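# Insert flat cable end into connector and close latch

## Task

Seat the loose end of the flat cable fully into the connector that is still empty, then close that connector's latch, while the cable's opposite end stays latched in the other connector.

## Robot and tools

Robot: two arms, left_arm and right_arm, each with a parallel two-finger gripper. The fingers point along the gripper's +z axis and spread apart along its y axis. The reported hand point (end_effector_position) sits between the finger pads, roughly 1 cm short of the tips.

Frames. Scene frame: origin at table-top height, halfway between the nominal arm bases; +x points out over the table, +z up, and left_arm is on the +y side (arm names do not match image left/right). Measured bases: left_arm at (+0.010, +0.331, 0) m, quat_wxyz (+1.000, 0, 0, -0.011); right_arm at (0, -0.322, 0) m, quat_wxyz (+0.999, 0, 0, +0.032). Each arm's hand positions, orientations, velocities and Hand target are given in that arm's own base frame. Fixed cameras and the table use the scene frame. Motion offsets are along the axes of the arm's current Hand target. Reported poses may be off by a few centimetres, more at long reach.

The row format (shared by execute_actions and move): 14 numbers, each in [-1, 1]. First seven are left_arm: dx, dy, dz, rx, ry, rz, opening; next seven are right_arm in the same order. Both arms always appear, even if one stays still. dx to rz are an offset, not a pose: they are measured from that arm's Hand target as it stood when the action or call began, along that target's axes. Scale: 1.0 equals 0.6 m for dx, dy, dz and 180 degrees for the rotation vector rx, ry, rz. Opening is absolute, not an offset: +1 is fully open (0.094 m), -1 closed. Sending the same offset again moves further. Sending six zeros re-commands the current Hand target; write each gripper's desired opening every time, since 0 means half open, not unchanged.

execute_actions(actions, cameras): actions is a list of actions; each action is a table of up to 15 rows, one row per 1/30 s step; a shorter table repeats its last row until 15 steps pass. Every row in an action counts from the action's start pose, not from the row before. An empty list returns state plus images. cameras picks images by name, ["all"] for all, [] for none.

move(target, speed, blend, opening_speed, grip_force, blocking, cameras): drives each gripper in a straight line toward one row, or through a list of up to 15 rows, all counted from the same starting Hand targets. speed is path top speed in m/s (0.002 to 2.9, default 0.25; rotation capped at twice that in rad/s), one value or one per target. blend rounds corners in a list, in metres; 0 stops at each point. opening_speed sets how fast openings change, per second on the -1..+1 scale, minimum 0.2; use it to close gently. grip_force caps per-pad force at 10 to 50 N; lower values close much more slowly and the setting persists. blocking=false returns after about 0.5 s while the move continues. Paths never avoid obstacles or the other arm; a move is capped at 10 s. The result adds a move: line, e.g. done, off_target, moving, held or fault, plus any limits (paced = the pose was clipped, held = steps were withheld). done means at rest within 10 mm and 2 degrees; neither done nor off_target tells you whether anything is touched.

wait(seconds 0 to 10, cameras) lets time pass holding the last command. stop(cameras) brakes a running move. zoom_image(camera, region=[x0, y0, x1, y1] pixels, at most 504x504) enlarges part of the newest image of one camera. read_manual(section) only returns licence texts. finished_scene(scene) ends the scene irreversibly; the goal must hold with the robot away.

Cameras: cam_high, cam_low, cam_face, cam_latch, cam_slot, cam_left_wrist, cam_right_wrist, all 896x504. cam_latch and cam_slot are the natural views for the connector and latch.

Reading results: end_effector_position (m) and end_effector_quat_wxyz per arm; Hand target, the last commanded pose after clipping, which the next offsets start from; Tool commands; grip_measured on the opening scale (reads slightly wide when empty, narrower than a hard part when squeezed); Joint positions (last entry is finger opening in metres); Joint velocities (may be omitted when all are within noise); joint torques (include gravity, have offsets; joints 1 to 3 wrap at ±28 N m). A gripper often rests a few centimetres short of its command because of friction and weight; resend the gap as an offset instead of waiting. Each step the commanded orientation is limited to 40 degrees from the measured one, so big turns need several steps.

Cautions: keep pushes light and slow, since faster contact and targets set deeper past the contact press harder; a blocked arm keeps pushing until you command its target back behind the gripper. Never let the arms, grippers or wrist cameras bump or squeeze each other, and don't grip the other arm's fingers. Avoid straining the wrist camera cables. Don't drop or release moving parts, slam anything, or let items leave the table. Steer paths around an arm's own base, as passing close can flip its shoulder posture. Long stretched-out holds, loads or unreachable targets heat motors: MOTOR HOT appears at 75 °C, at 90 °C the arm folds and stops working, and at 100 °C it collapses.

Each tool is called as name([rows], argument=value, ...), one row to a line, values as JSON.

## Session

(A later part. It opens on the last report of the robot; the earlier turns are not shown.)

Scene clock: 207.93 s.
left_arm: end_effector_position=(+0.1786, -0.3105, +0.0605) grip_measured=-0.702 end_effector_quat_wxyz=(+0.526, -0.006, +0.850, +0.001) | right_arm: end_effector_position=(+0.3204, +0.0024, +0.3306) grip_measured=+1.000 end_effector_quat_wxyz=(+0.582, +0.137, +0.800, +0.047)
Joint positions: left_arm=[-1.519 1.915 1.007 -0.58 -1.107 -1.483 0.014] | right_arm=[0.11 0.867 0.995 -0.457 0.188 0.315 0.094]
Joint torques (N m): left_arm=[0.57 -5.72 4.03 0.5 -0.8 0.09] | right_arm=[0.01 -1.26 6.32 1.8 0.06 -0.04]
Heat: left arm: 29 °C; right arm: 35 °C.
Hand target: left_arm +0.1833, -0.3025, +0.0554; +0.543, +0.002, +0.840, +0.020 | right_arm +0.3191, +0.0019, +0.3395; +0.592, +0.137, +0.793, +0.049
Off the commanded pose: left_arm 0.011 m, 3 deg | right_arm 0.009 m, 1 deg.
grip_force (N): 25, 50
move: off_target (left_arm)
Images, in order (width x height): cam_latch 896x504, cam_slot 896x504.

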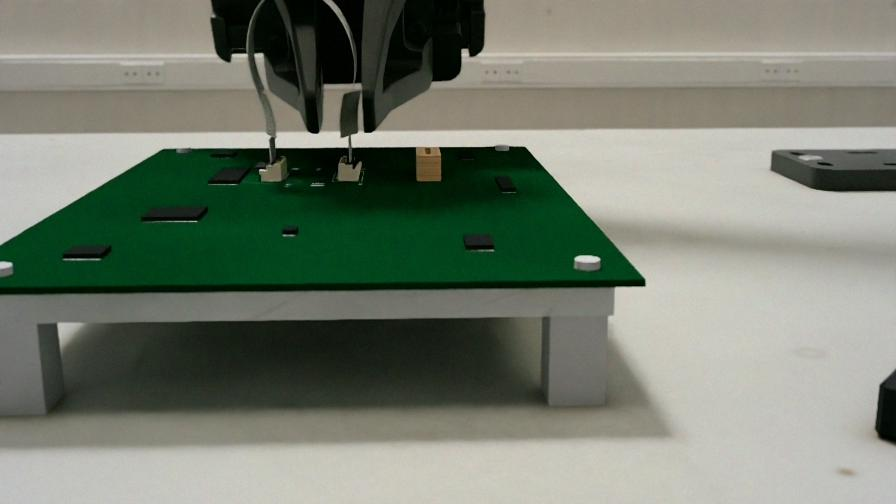

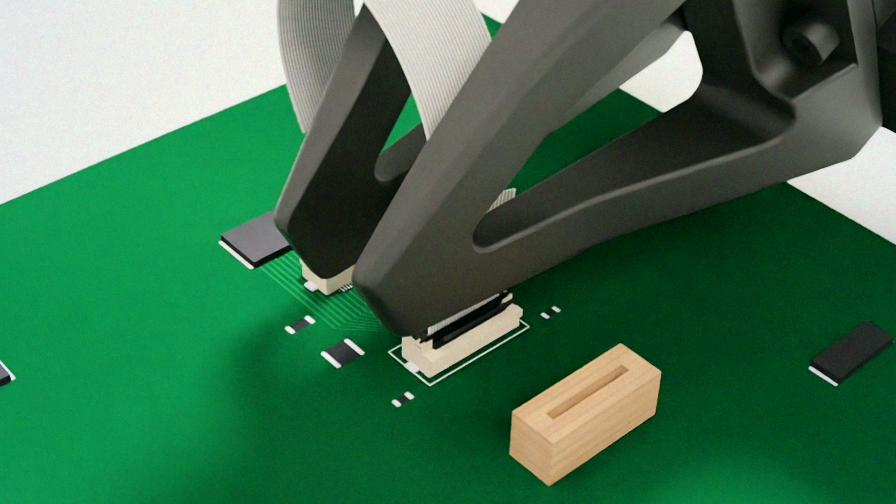

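move(target=[0.02375, -0.0005, -0.0035, 0.00064, 0.0254, 0.00074, -0.85, 0,0,0,0,0,0,1.0], speed=0.03, cameras=["cam_slot","cam_latch"])

zoom_image(camera="cam_slot", region=[390, 280, 490, 380])

zoom_image(camera="cam_latch", region=[325, 125, 375, 185])

Scene clock: 214.87 s.
left_arm: end_effector_position=(+0.1734, -0.3117, +0.0509) grip_measured=-0.848 end_effector_quat_wxyz=(+0.500, -0.005, +0.866, -0.001) | right_arm: end_effector_position=(+0.3204, +0.0024, +0.3306) grip_measured=+1.000 end_effector_quat_wxyz=(+0.582, +0.137, +0.800, +0.047)
Joint positions: left_arm=[-1.519 1.915 1.007 -0.579 -1.046 -1.483 0.007] | right_arm=[0.11 0.867 0.995 -0.457 0.188 0.315 0.094]
Joint torques (N m): left_arm=[0.35 -5.82 4.66 0.32 -0.63 -0.07] | right_arm=[-0.01 -1.26 6.32 1.79 0.06 -0.03]
Heat: left arm: 29 °C; right arm: 35 °C.
Hand target: left_arm +0.1755, -0.3025, +0.0433; +0.509, +0.003, +0.861, +0.020 | right_arm +0.3191, +0.0019, +0.3395; +0.592, +0.137, +0.793, +0.049
Off the commanded pose: left_arm 0.012 m, 3 deg | right_arm 0.009 m, 1 deg.
grip_force (N): 25, 50
move: off_target (left_arm)
Images, in order (width x height): cam_latch 896x504, cam_slot 896x504.

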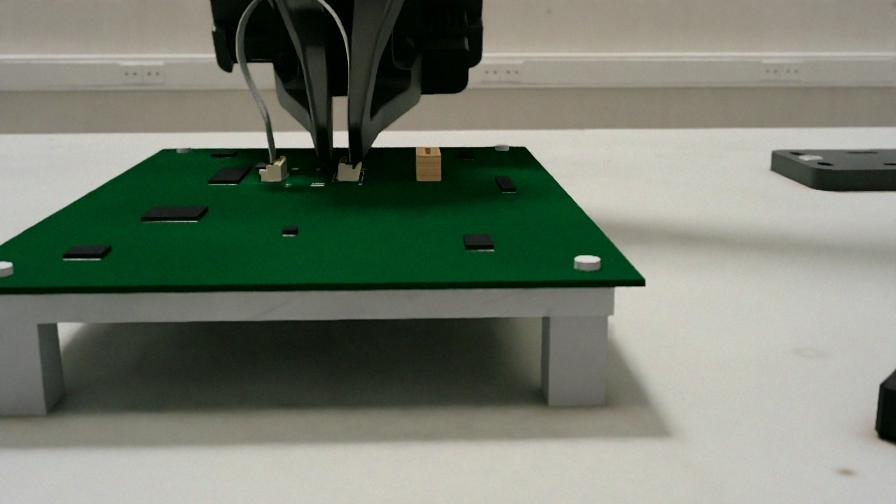

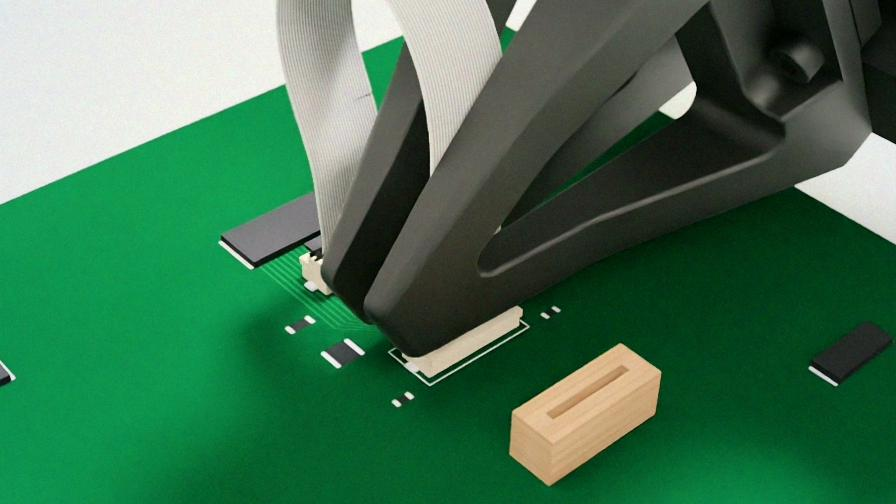

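Scaled by 5.040 from the camera's 896x504 image, which has a finer 1280x720 frame.

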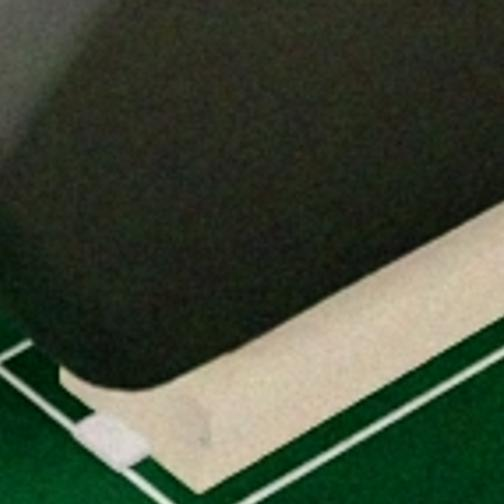

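Scaled by 8.400 from the camera's 896x504 image, which has a finer 1280x720 frame.

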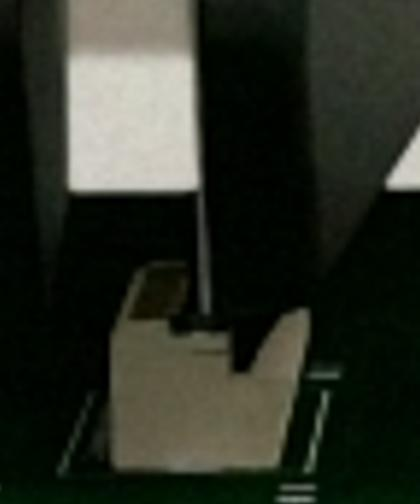

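move(target=[0.00747, 0.00075, 0.00414, -0.00276, -0.00009, 0.00501, -0.78, 0,0,0,0,0,0,1.0], speed=0.02, opening_speed=0.2, cameras=["cam_slot","cam_latch"])

zoom_image(camera="cam_slot", region=[390, 280, 490, 380])

zoom_image(camera="cam_latch", region=[325, 125, 375, 185])

Scene clock: 218.67 s.
left_arm: end_effector_position=(+0.1736, -0.3099, +0.0447) grip_measured=-0.782 end_effector_quat_wxyz=(+0.501, +0.001, +0.865, +0.009) | right_arm: end_effector_position=(+0.3204, +0.0024, +0.3306) grip_measured=+1.000 end_effector_quat_wxyz=(+0.582, +0.137, +0.800, +0.047)
Joint positions: left_arm=[-1.519 1.937 1.007 -0.58 -1.049 -1.483 0.01] | right_arm=[0.11 0.867 0.995 -0.457 0.188 0.315 0.094]
Joint torques (N m): left_arm=[0.28 -5.78 4.56 0.3 -0.59 -0.09] | right_arm=[-0.02 -1.28 6.31 1.8 0.06 -0.04]
Heat: left arm: 29 °C; right arm: 35 °C.
Hand target: left_arm +0.1755, -0.3019, +0.0382; +0.509, +0.007, +0.861, +0.027 | right_arm +0.3191, +0.0019, +0.3395; +0.592, +0.137, +0.793, +0.049
Off the commanded pose: left_arm 0.010 m, 2 deg | right_arm 0.009 m, 1 deg.
grip_force (N): 25, 50
move: done
Images, in order (width x height): cam_latch 896x504, cam_slot 896x504.

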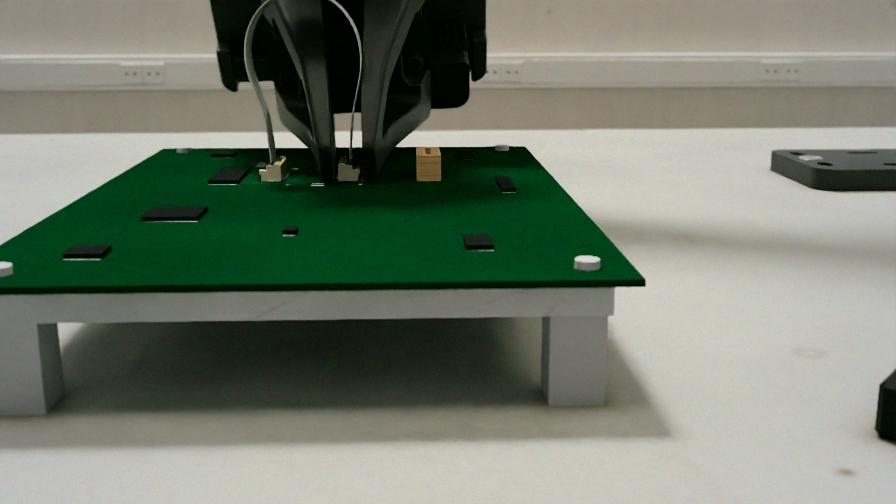

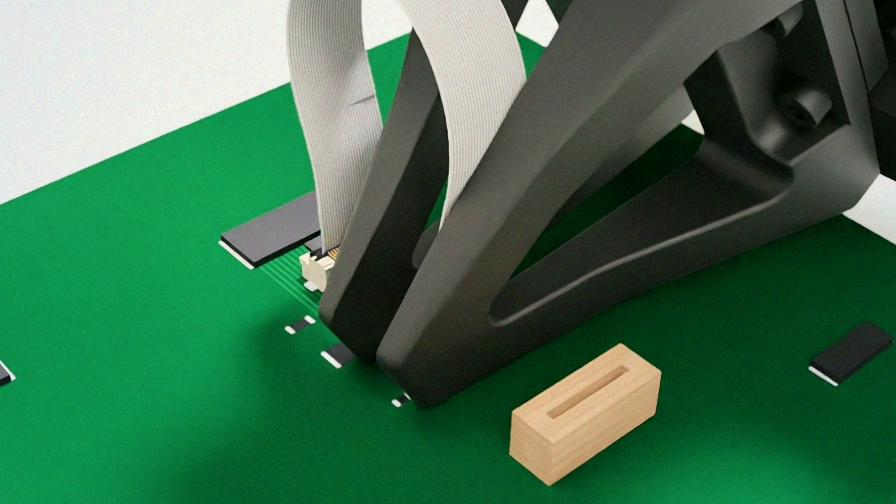

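Scaled by 5.040 from the camera's 896x504 image, which has a finer 1280x720 frame.

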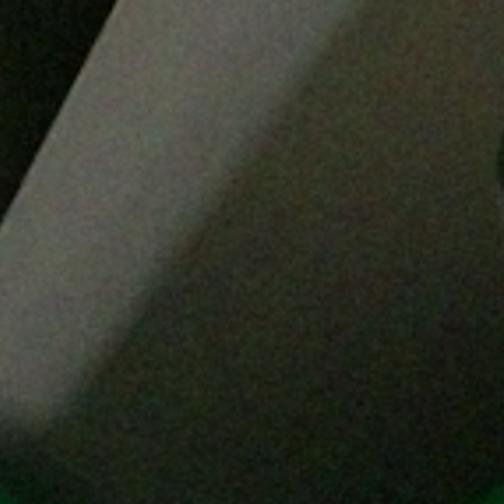

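Scaled by 8.400 from the camera's 896x504 image, which has a finer 1280x720 frame.

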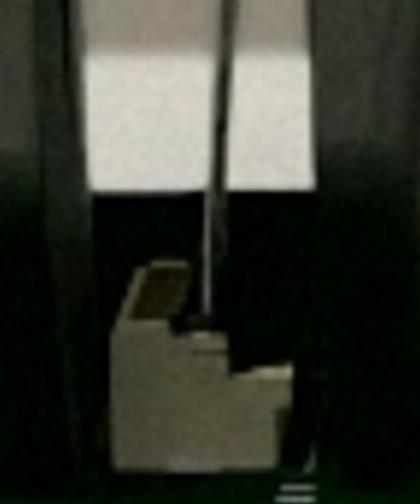

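move(target=[-0.0239, 0.0006, 0.00165, -0.00065, -0.0254, -0.0007, -0.72, 0,0,0,0,0,0,1.0], speed=0.05, cameras=["cam_slot","cam_latch"])

zoom_image(camera="cam_slot", region=[390, 280, 540, 390])

zoom_image(camera="cam_latch", region=[325, 125, 375, 185])

Scene clock: 221.80 s.
left_arm: end_effector_position=(+0.1788, -0.3093, +0.0544) grip_measured=-0.722 end_effector_quat_wxyz=(+0.527, +0.000, +0.850, +0.011) | right_arm: end_effector_position=(+0.3204, +0.0024, +0.3306) grip_measured=+1.000 end_effector_quat_wxyz=(+0.582, +0.137, +0.800, +0.047)
Joint positions: left_arm=[-1.519 1.937 1.007 -0.579 -1.11 -1.482 0.013] | right_arm=[0.11 0.867 0.995 -0.457 0.188 0.315 0.094]
Joint torques (N m): left_arm=[0.62 -5.94 4.25 0.49 -0.84 0.06] | right_arm=[-0.01 -1.29 6.31 1.8 0.06 -0.03]
Heat: left arm: 29 °C; right arm: 35 °C.
Hand target: left_arm +0.1833, -0.3021, +0.0503; +0.543, +0.007, +0.840, +0.027 | right_arm +0.3191, +0.0019, +0.3395; +0.592, +0.137, +0.793, +0.049
Off the commanded pose: left_arm 0.009 m, 3 deg | right_arm 0.009 m, 1 deg.
grip_force (N): 25, 50
move: off_target (left_arm)
Images, in order (width x height): cam_latch 896x504, cam_slot 896x504.

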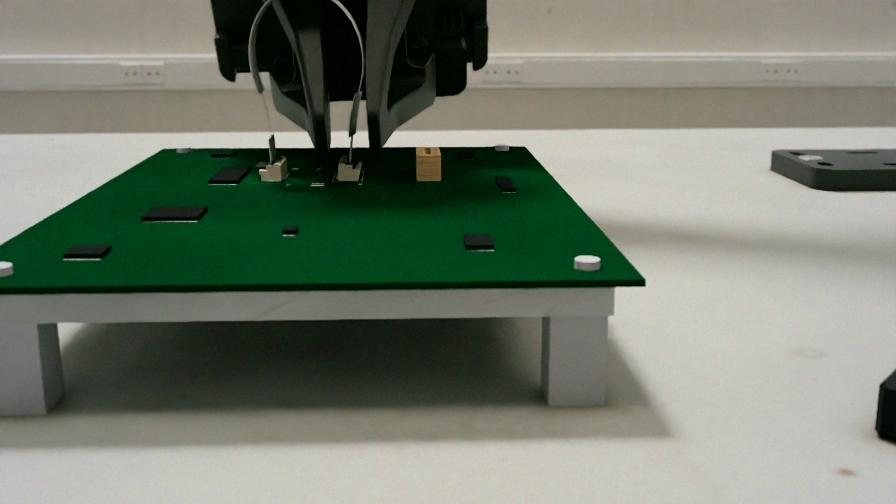

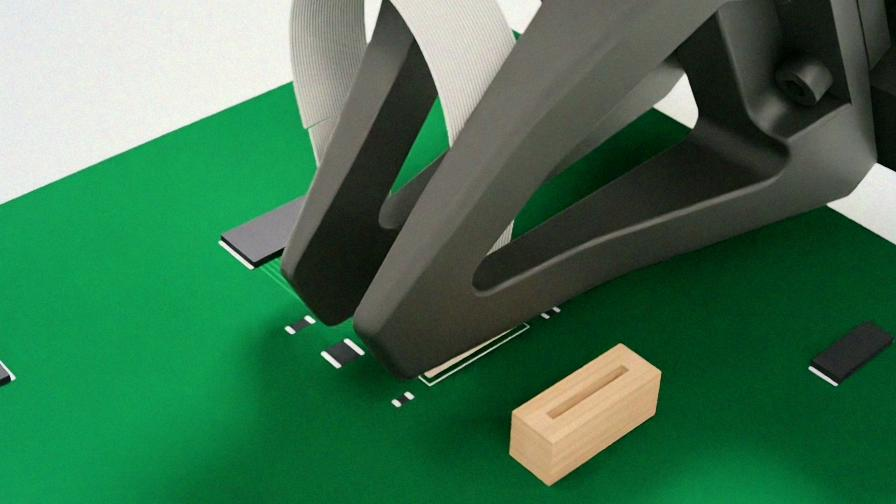

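Scaled by 3.360 from the camera's 896x504 image, which has a finer 1280x720 frame.

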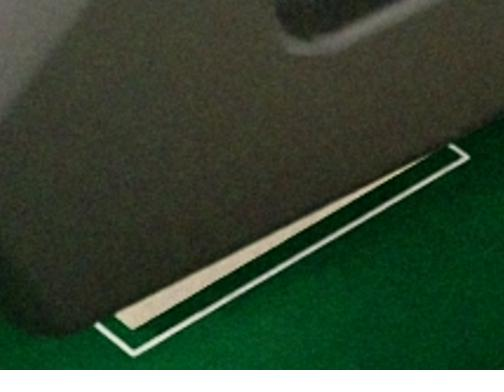

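Scaled by 8.400 from the camera's 896x504 image, which has a finer 1280x720 frame.

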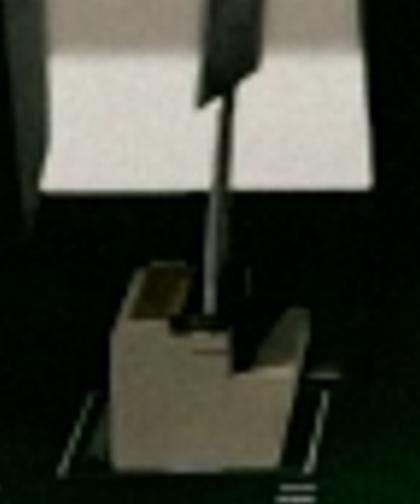

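move([
  [-0.00018, -0.00445, -0.00017, 0.00209, 0.00009, -0.00462, -0.8, 0,0,0,0,0,0,1.0],
  [0.0095, -0.00465, -0.0016, 0.00235, 0.0102, -0.0043, -0.8, 0,0,0,0,0,0,1.0],
], speed=0.03, cameras=["cam_slot","cam_latch"])

zoom_image(camera="cam_slot", region=[390, 280, 540, 390])

zoom_image(camera="cam_latch", region=[325, 125, 375, 185])

Scene clock: 227.77 s.
left_arm: end_effector_position=(+0.1775, -0.3117, +0.0518) grip_measured=-0.798 end_effector_quat_wxyz=(+0.520, -0.004, +0.854, +0.004) | right_arm: end_effector_position=(+0.3204, +0.0024, +0.3306) grip_measured=+1.000 end_effector_quat_wxyz=(+0.582, +0.137, +0.800, +0.047)
Joint positions: left_arm=[-1.519 1.937 1.007 -0.565 -1.093 -1.482 0.009] | right_arm=[0.11 0.867 0.995 -0.457 0.188 0.315 0.094]
Joint torques (N m): left_arm=[0.38 -5.89 4.46 0.43 -0.69 -0.03] | right_arm=[-0.01 -1.28 6.31 1.79 0.06 -0.04]
Heat: left arm: 29 °C; right arm: 35 °C.
Hand target: left_arm +0.1801, -0.3047, +0.0454; +0.529, +0.003, +0.848, +0.021 | right_arm +0.3191, +0.0019, +0.3395; +0.592, +0.137, +0.793, +0.049
Off the commanded pose: left_arm 0.010 m, 2 deg | right_arm 0.009 m, 1 deg.
grip_force (N): 25, 50
move: done
Images, in order (width x height): cam_latch 896x504, cam_slot 896x504.

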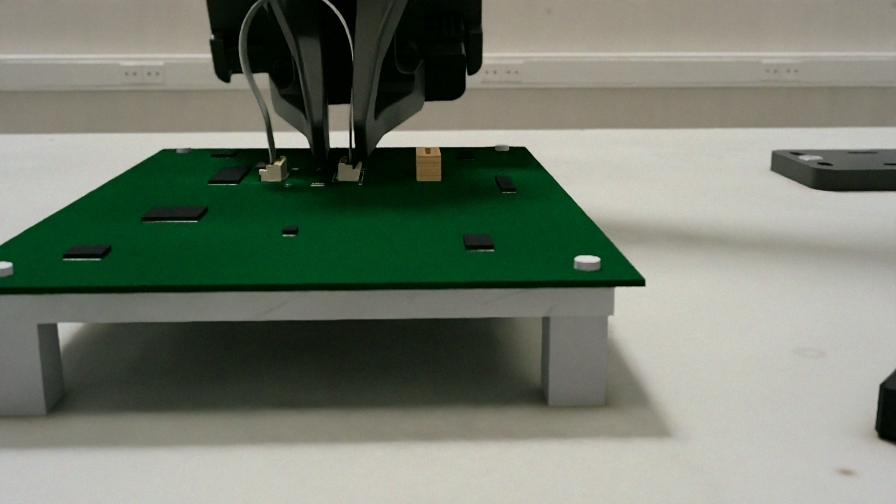

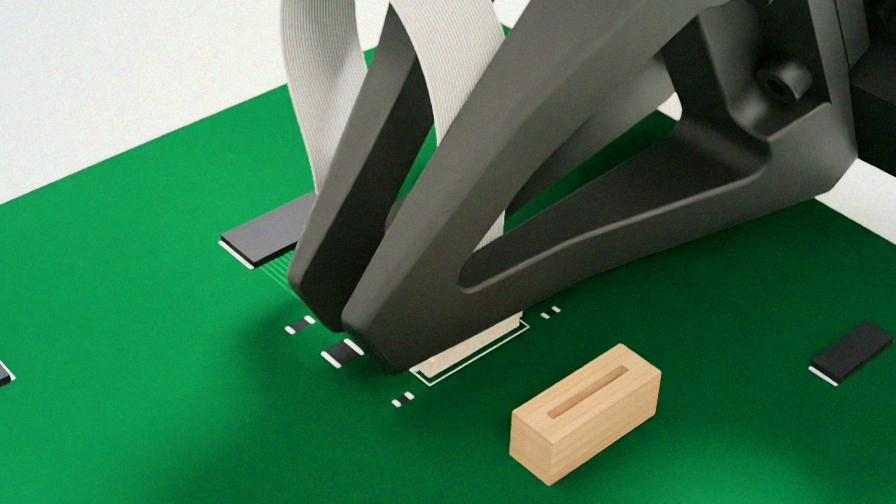

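Scaled by 3.360 from the camera's 896x504 image, which has a finer 1280x720 frame.

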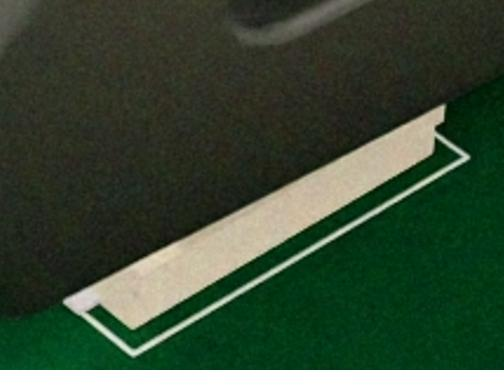

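Scaled by 8.400 from the camera's 896x504 image, which has a finer 1280x720 frame.

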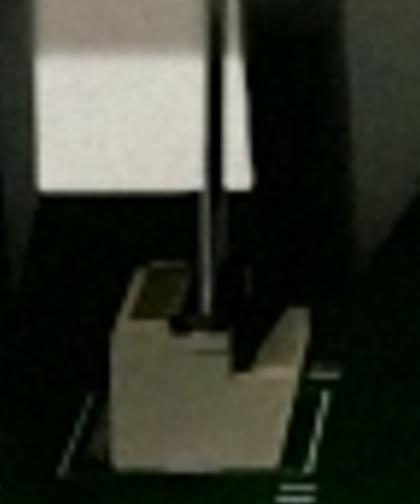

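move(target=[0.01794, -0.0005, -0.0005, 0.0005, 0.0191, 0.0006, -0.8, 0,0,0,0,0,0,1.0], speed=0.03, cameras=["cam_slot","cam_latch"])

zoom_image(camera="cam_slot", region=[390, 280, 540, 390])

zoom_image(camera="cam_latch", region=[325, 125, 375, 185])

Scene clock: 232.40 s.
left_arm: end_effector_position=(+0.1756, -0.3119, +0.0482) grip_measured=-0.798 end_effector_quat_wxyz=(+0.510, -0.003, +0.860, +0.004) | right_arm: end_effector_position=(+0.3204, +0.0024, +0.3306) grip_measured=+1.000 end_effector_quat_wxyz=(+0.582, +0.137, +0.800, +0.047)
Joint positions: left_arm=[-1.519 1.937 1.007 -0.566 -1.07 -1.482 0.009] | right_arm=[0.11 0.867 0.995 -0.457 0.188 0.315 0.094]
Joint torques (N m): left_arm=[0.4 -5.75 4.98 0.37 -0.34 -0.07] | right_arm=[0.01 -1.26 6.31 1.8 0.06 -0.03]
Heat: left arm: 29 °C; right arm: 35 °C.
Hand target: left_arm +0.1751, -0.3047, +0.0359; +0.504, +0.003, +0.864, +0.021 | right_arm +0.3191, +0.0019, +0.3395; +0.592, +0.137, +0.793, +0.049
Off the commanded pose: left_arm 0.014 m, 2 deg | right_arm 0.009 m, 1 deg.
grip_force (N): 25, 50
move: off_target (left_arm)
Images, in order (width x height): cam_latch 896x504, cam_slot 896x504.

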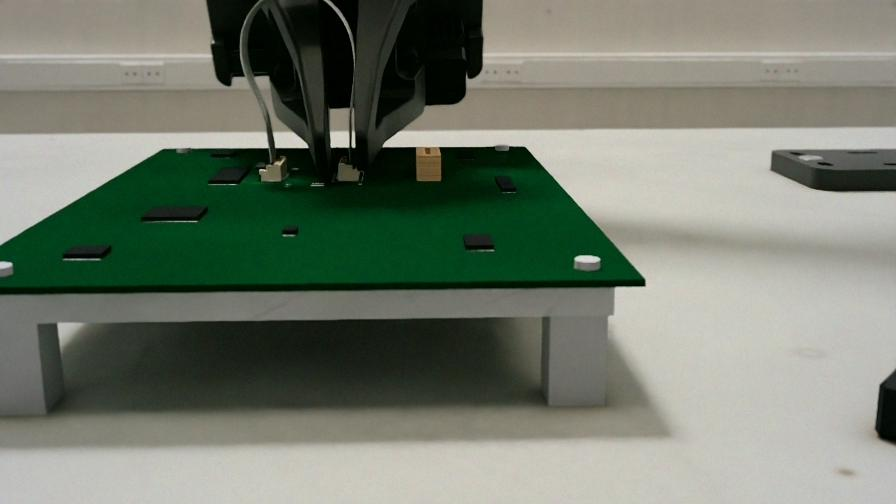

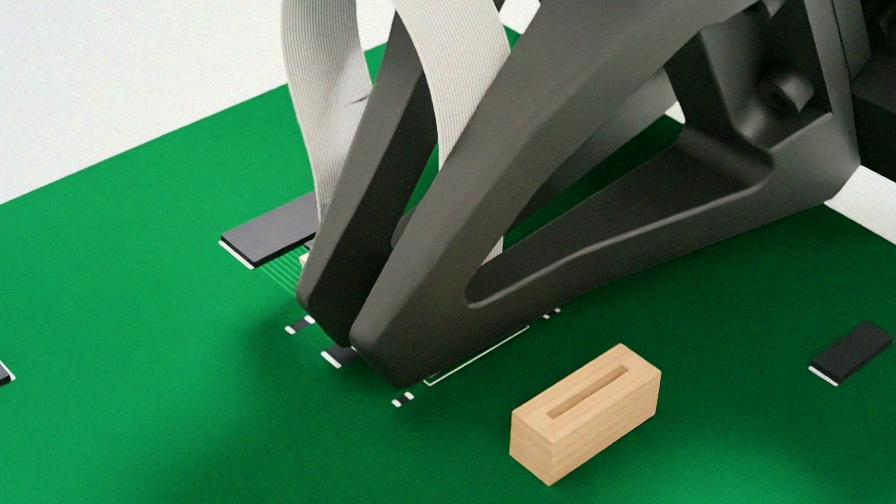

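Scaled by 3.360 from the camera's 896x504 image, which has a finer 1280x720 frame.

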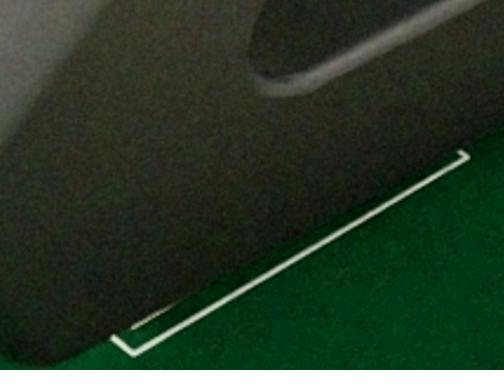

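Scaled by 8.400 from the camera's 896x504 image, which has a finer 1280x720 frame.

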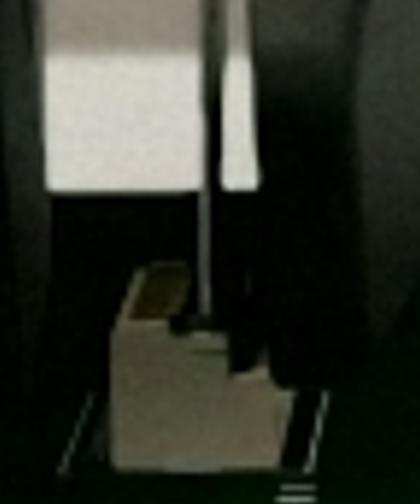

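move(target=[-0.0239, 0.0006, 0.00165, -0.00065, -0.0254, -0.0007, -0.75, 0,0,0,0,0,0,1.0], speed=0.06, cameras=["cam_slot","cam_latch"])

zoom_image(camera="cam_slot", region=[390, 280, 540, 390])

zoom_image(camera="cam_latch", region=[325, 125, 375, 185])

Scene clock: 234.83 s.
left_arm: end_effector_position=(+0.1788, -0.3118, +0.0526) grip_measured=-0.752 end_effector_quat_wxyz=(+0.522, -0.005, +0.853, +0.004) | right_arm: end_effector_position=(+0.3204, +0.0024, +0.3306) grip_measured=+1.000 end_effector_quat_wxyz=(+0.582, +0.137, +0.800, +0.047)
Joint positions: left_arm=[-1.516 1.937 1.007 -0.56 -1.098 -1.48 0.012] | right_arm=[0.11 0.867 0.995 -0.457 0.188 0.315 0.094]
Joint torques (N m): left_arm=[0.55 -5.96 4.26 0.53 -0.8 0.07] | right_arm=[-0.01 -1.28 6.32 1.8 0.06 -0.04]
Heat: left arm: 29 °C; right arm: 35 °C.
Hand target: left_arm +0.1831, -0.3047, +0.0479; +0.538, +0.003, +0.843, +0.021 | right_arm +0.3191, +0.0019, +0.3395; +0.592, +0.137, +0.793, +0.049
Off the commanded pose: left_arm 0.010 m, 3 deg | right_arm 0.009 m, 1 deg.
grip_force (N): 25, 50
move: off_target (left_arm)
Images, in order (width x height): cam_latch 896x504, cam_slot 896x504.

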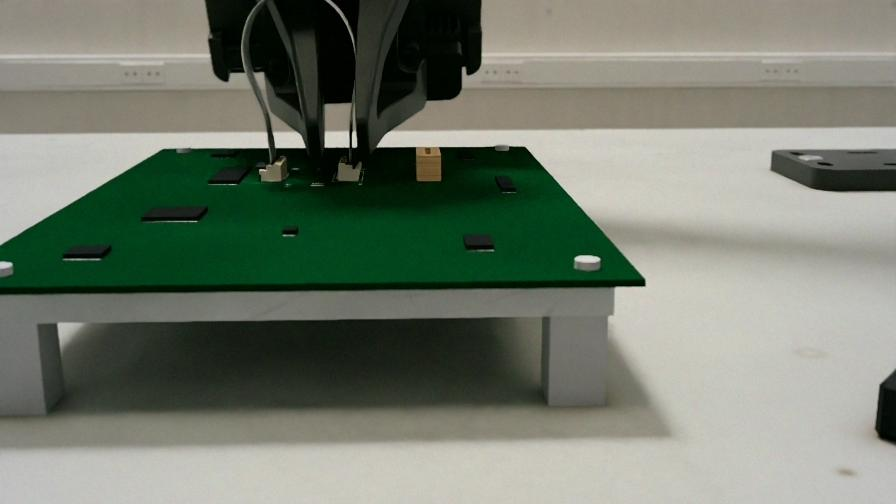

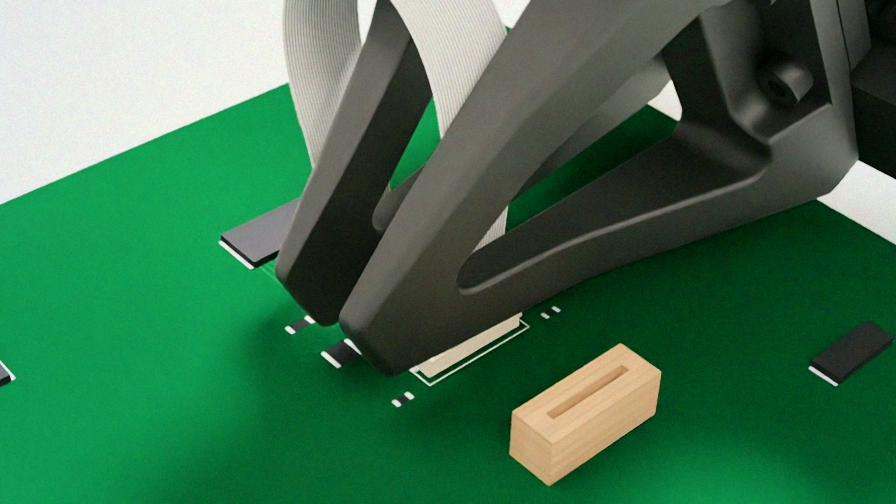

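Scaled by 3.360 from the camera's 896x504 image, which has a finer 1280x720 frame.

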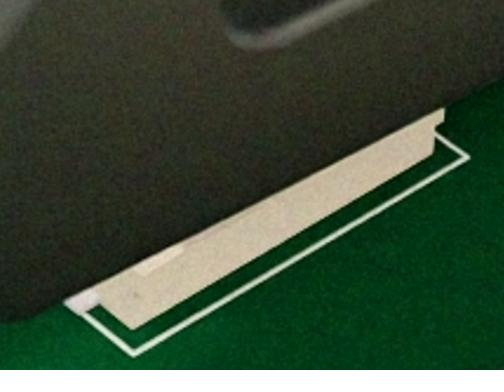

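Scaled by 8.400 from the camera's 896x504 image, which has a finer 1280x720 frame.

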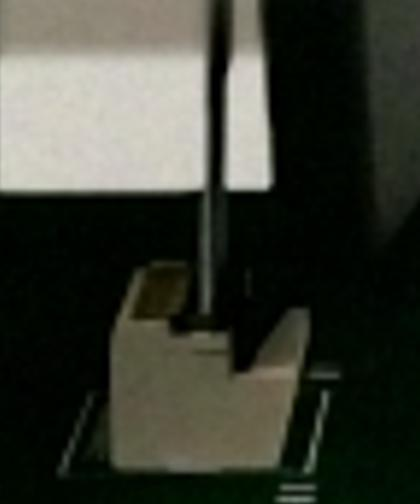

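zoom_image(camera="cam_latch", region=[250, 140, 300, 190])

zoom_image(camera="cam_latch", region=[335, 145, 370, 180])

Scaled by 10.080 from the camera's 896x504 image, which has a finer 1280x720 frame.

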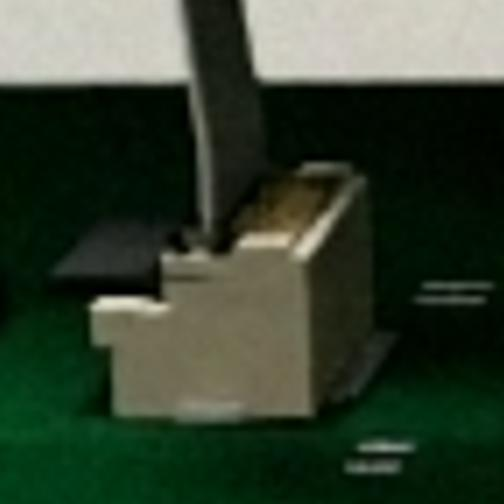

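Scaled by 14.400 from the camera's 896x504 image, which has a finer 1280x720 frame.

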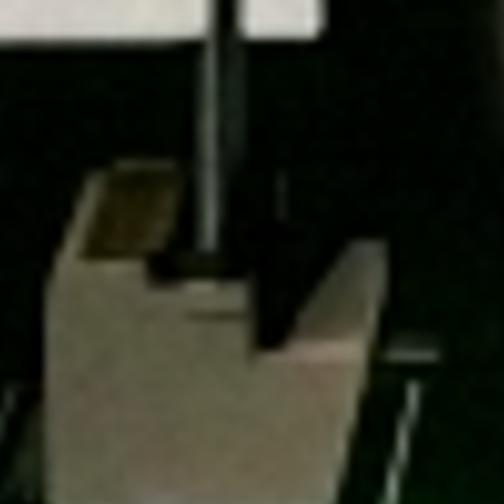

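move([
  [0, 0, 0, 0, 0, 0, -0.83, 0,0,0,0,0,0,1.0],
  [0.0255, -0.0007, -0.0011, 0.0008, 0.0271, 0.0009, -0.83, 0,0,0,0,0,0,1.0],
], speed=0.03, cameras=["cam_slot","cam_latch"])

zoom_image(camera="cam_slot", region=[390, 280, 540, 390])

zoom_image(camera="cam_latch", region=[325, 125, 375, 185])

Scene clock: 246.67 s.
left_arm: end_effector_position=(+0.1765, -0.3121, +0.0470) grip_measured=-0.828 end_effector_quat_wxyz=(+0.507, -0.005, +0.862, +0.003) | right_arm: end_effector_position=(+0.3204, +0.0024, +0.3306) grip_measured=+1.000 end_effector_quat_wxyz=(+0.582, +0.137, +0.800, +0.047)
Joint positions: left_arm=[-1.514 1.937 1.007 -0.56 -1.062 -1.479 0.008] | right_arm=[0.11 0.867 0.995 -0.457 0.188 0.315 0.094]
Joint torques (N m): left_arm=[0.39 -5.76 4.45 0.42 -0.39 -0.01] | right_arm=[-0.01 -1.26 6.3 1.8 0.05 -0.04]
Heat: left arm: 29 °C; right arm: 35 °C.
Hand target: left_arm +0.1760, -0.3047, +0.0342; +0.501, +0.004, +0.865, +0.021 | right_arm +0.3191, +0.0019, +0.3395; +0.592, +0.137, +0.793, +0.049
Off the commanded pose: left_arm 0.015 m, 2 deg | right_arm 0.009 m, 1 deg.
grip_force (N): 25, 50
move: off_target (left_arm)
Images, in order (width x height): cam_latch 896x504, cam_slot 896x504.

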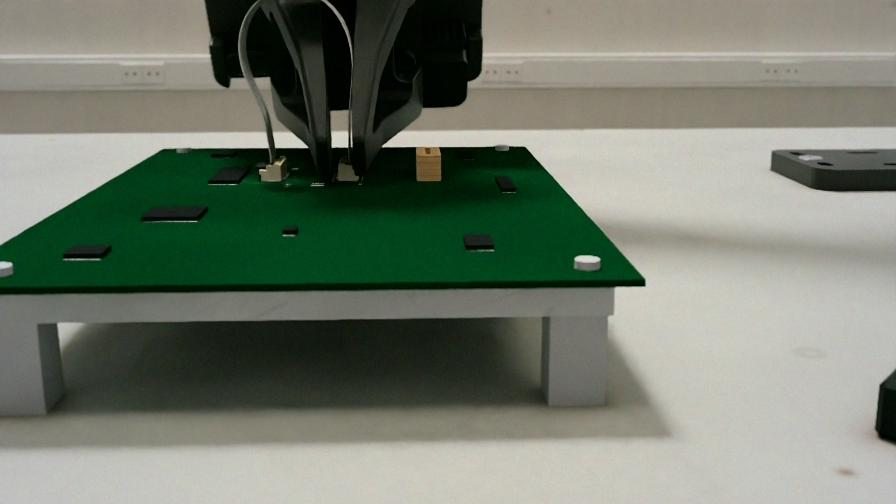

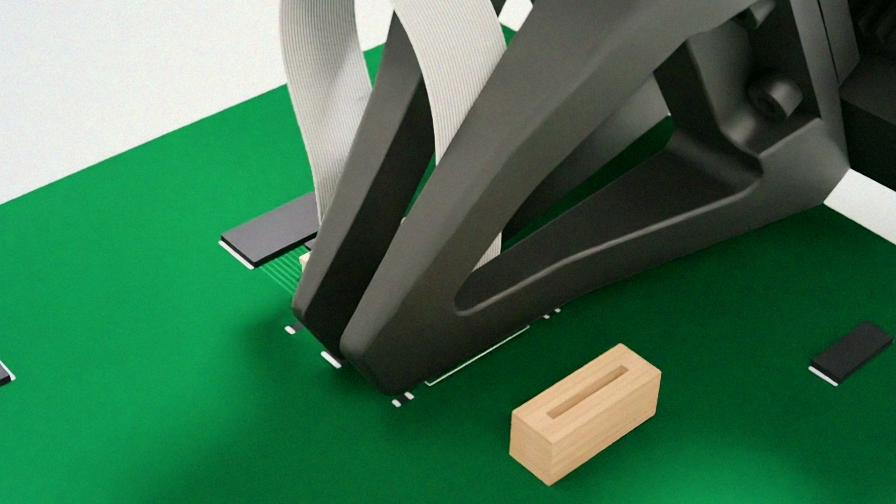

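Scaled by 3.360 from the camera's 896x504 image, which has a finer 1280x720 frame.

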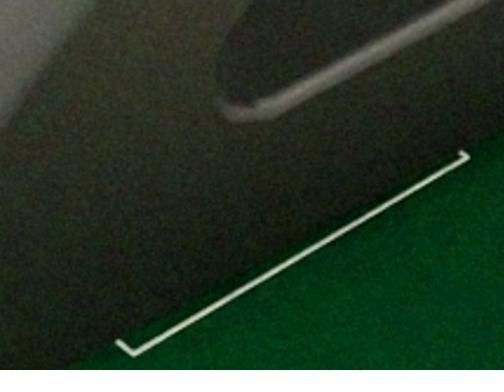

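Scaled by 8.400 from the camera's 896x504 image, which has a finer 1280x720 frame.

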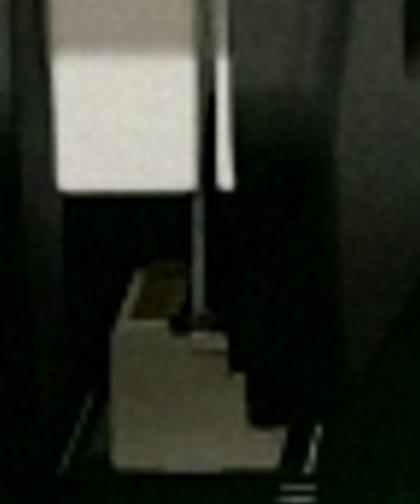

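move(target=[-0.0239, 0.0006, 0.00165, -0.00065, -0.0254, -0.0007, -0.83, 0,0,0,0,0,0,1.0], speed=0.05, cameras=["cam_slot","cam_latch"])

zoom_image(camera="cam_slot", region=[390, 280, 540, 390])

zoom_image(camera="cam_latch", region=[325, 125, 375, 185])

Scene clock: 250.17 s.
left_arm: end_effector_position=(+0.1791, -0.3132, +0.0518) grip_measured=-0.828 end_effector_quat_wxyz=(+0.520, -0.005, +0.854, +0.002) | right_arm: end_effector_position=(+0.3204, +0.0024, +0.3306) grip_measured=+1.000 end_effector_quat_wxyz=(+0.582, +0.137, +0.800, +0.047)
Joint positions: left_arm=[-1.514 1.937 1.007 -0.549 -1.092 -1.47 0.008] | right_arm=[0.11 0.867 0.995 -0.457 0.188 0.315 0.094]
Joint torques (N m): left_arm=[0.84 -5.9 4.11 0.53 -0.81 0.09] | right_arm=[-0.01 -1.28 6.32 1.8 0.05 -0.03]
Heat: left arm: 29 °C; right arm: 35 °C.
Hand target: left_arm +0.1840, -0.3047, +0.0462; +0.535, +0.003, +0.844, +0.021 | right_arm +0.3191, +0.0019, +0.3395; +0.592, +0.137, +0.793, +0.049
Off the commanded pose: left_arm 0.011 m, 3 deg | right_arm 0.009 m, 1 deg.
grip_force (N): 25, 50
move: off_target (left_arm)
Images, in order (width x height): cam_latch 896x504, cam_slot 896x504.

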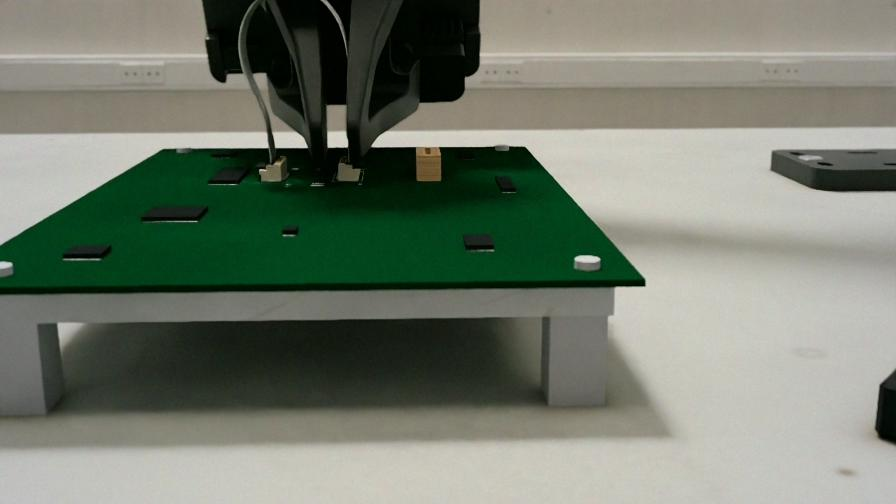

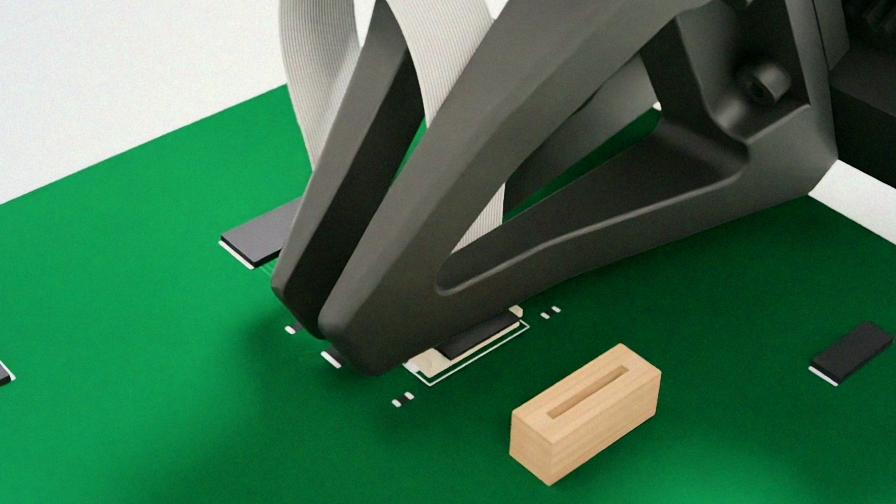

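Scaled by 3.360 from the camera's 896x504 image, which has a finer 1280x720 frame.

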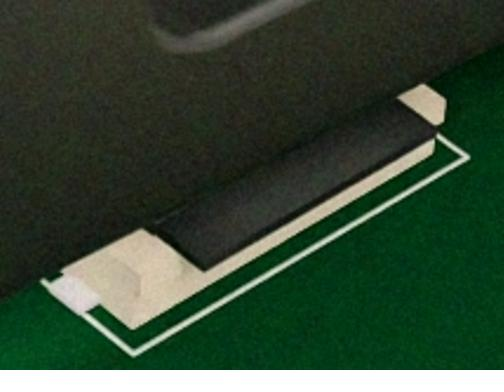

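Scaled by 8.400 from the camera's 896x504 image, which has a finer 1280x720 frame.

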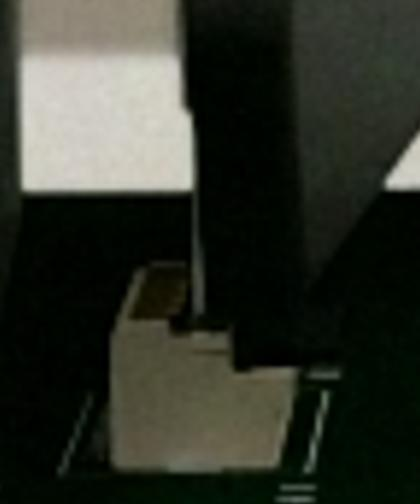

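move(target=[0,0,0,0,0,0,-0.68,0,0,0,0,0,0,1.0], speed=0.05, opening_speed=0.3, cameras=["cam_slot","cam_latch"])

zoom_image(camera="cam_slot", region=[390, 280, 540, 390])

zoom_image(camera="cam_latch", region=[325, 125, 375, 185])

Scene clock: 254.30 s.
left_arm: end_effector_position=(+0.1798, -0.3131, +0.0520) grip_measured=-0.682 end_effector_quat_wxyz=(+0.520, -0.006, +0.854, +0.002) | right_arm: end_effector_position=(+0.3204, +0.0024, +0.3306) grip_measured=+1.000 end_effector_quat_wxyz=(+0.582, +0.137, +0.800, +0.047)
Joint positions: left_arm=[-1.512 1.937 1.007 -0.547 -1.093 -1.469 0.015] | right_arm=[0.11 0.867 0.995 -0.457 0.188 0.315 0.094]
Joint torques (N m): left_arm=[0.5 -5.87 4.14 0.53 -0.78 0.08] | right_arm=[-0.01 -1.26 6.32 1.8 0.06 -0.04]
Heat: left arm: 29 °C; right arm: 35 °C.
Hand target: left_arm +0.1840, -0.3047, +0.0462; +0.535, +0.003, +0.844, +0.021 | right_arm +0.3191, +0.0019, +0.3395; +0.592, +0.137, +0.793, +0.049
Off the commanded pose: left_arm 0.011 m, 3 deg | right_arm 0.009 m, 1 deg.
grip_force (N): 25, 50
move: off_target (left_arm)
Images, in order (width x height): cam_latch 896x504, cam_slot 896x504.

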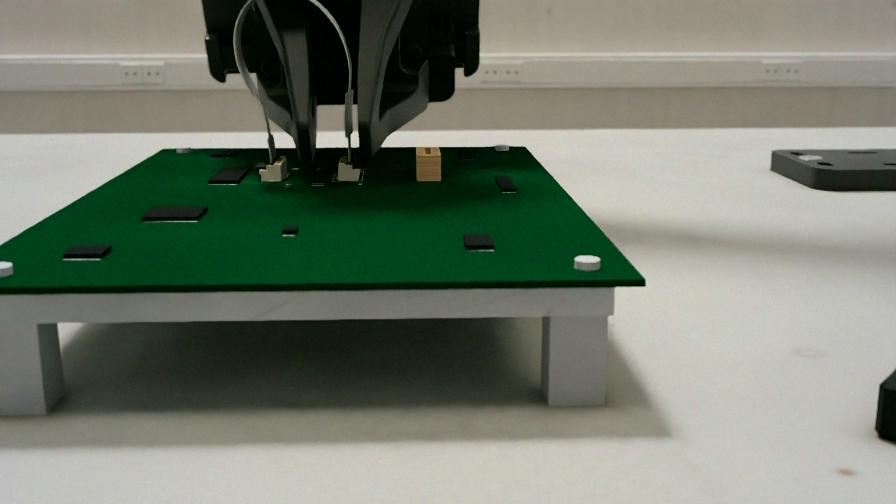

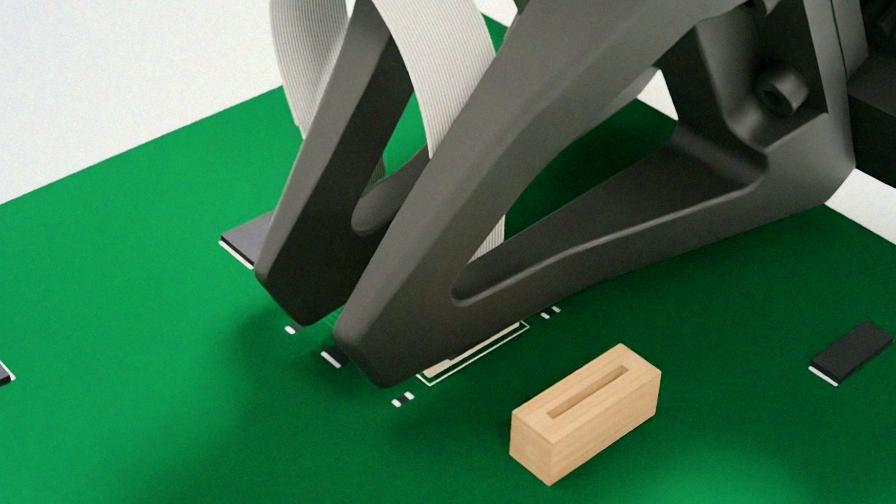

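Scaled by 3.360 from the camera's 896x504 image, which has a finer 1280x720 frame.

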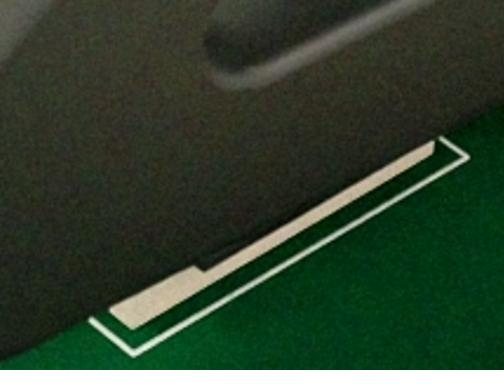

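Scaled by 8.400 from the camera's 896x504 image, which has a finer 1280x720 frame.

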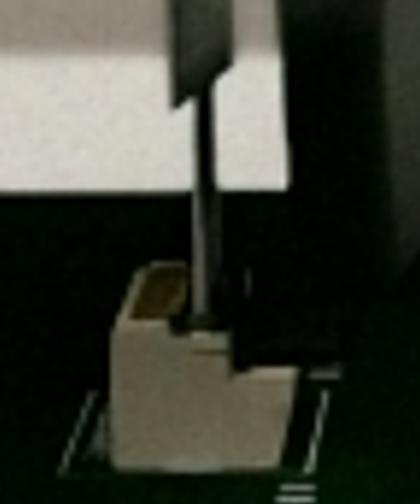

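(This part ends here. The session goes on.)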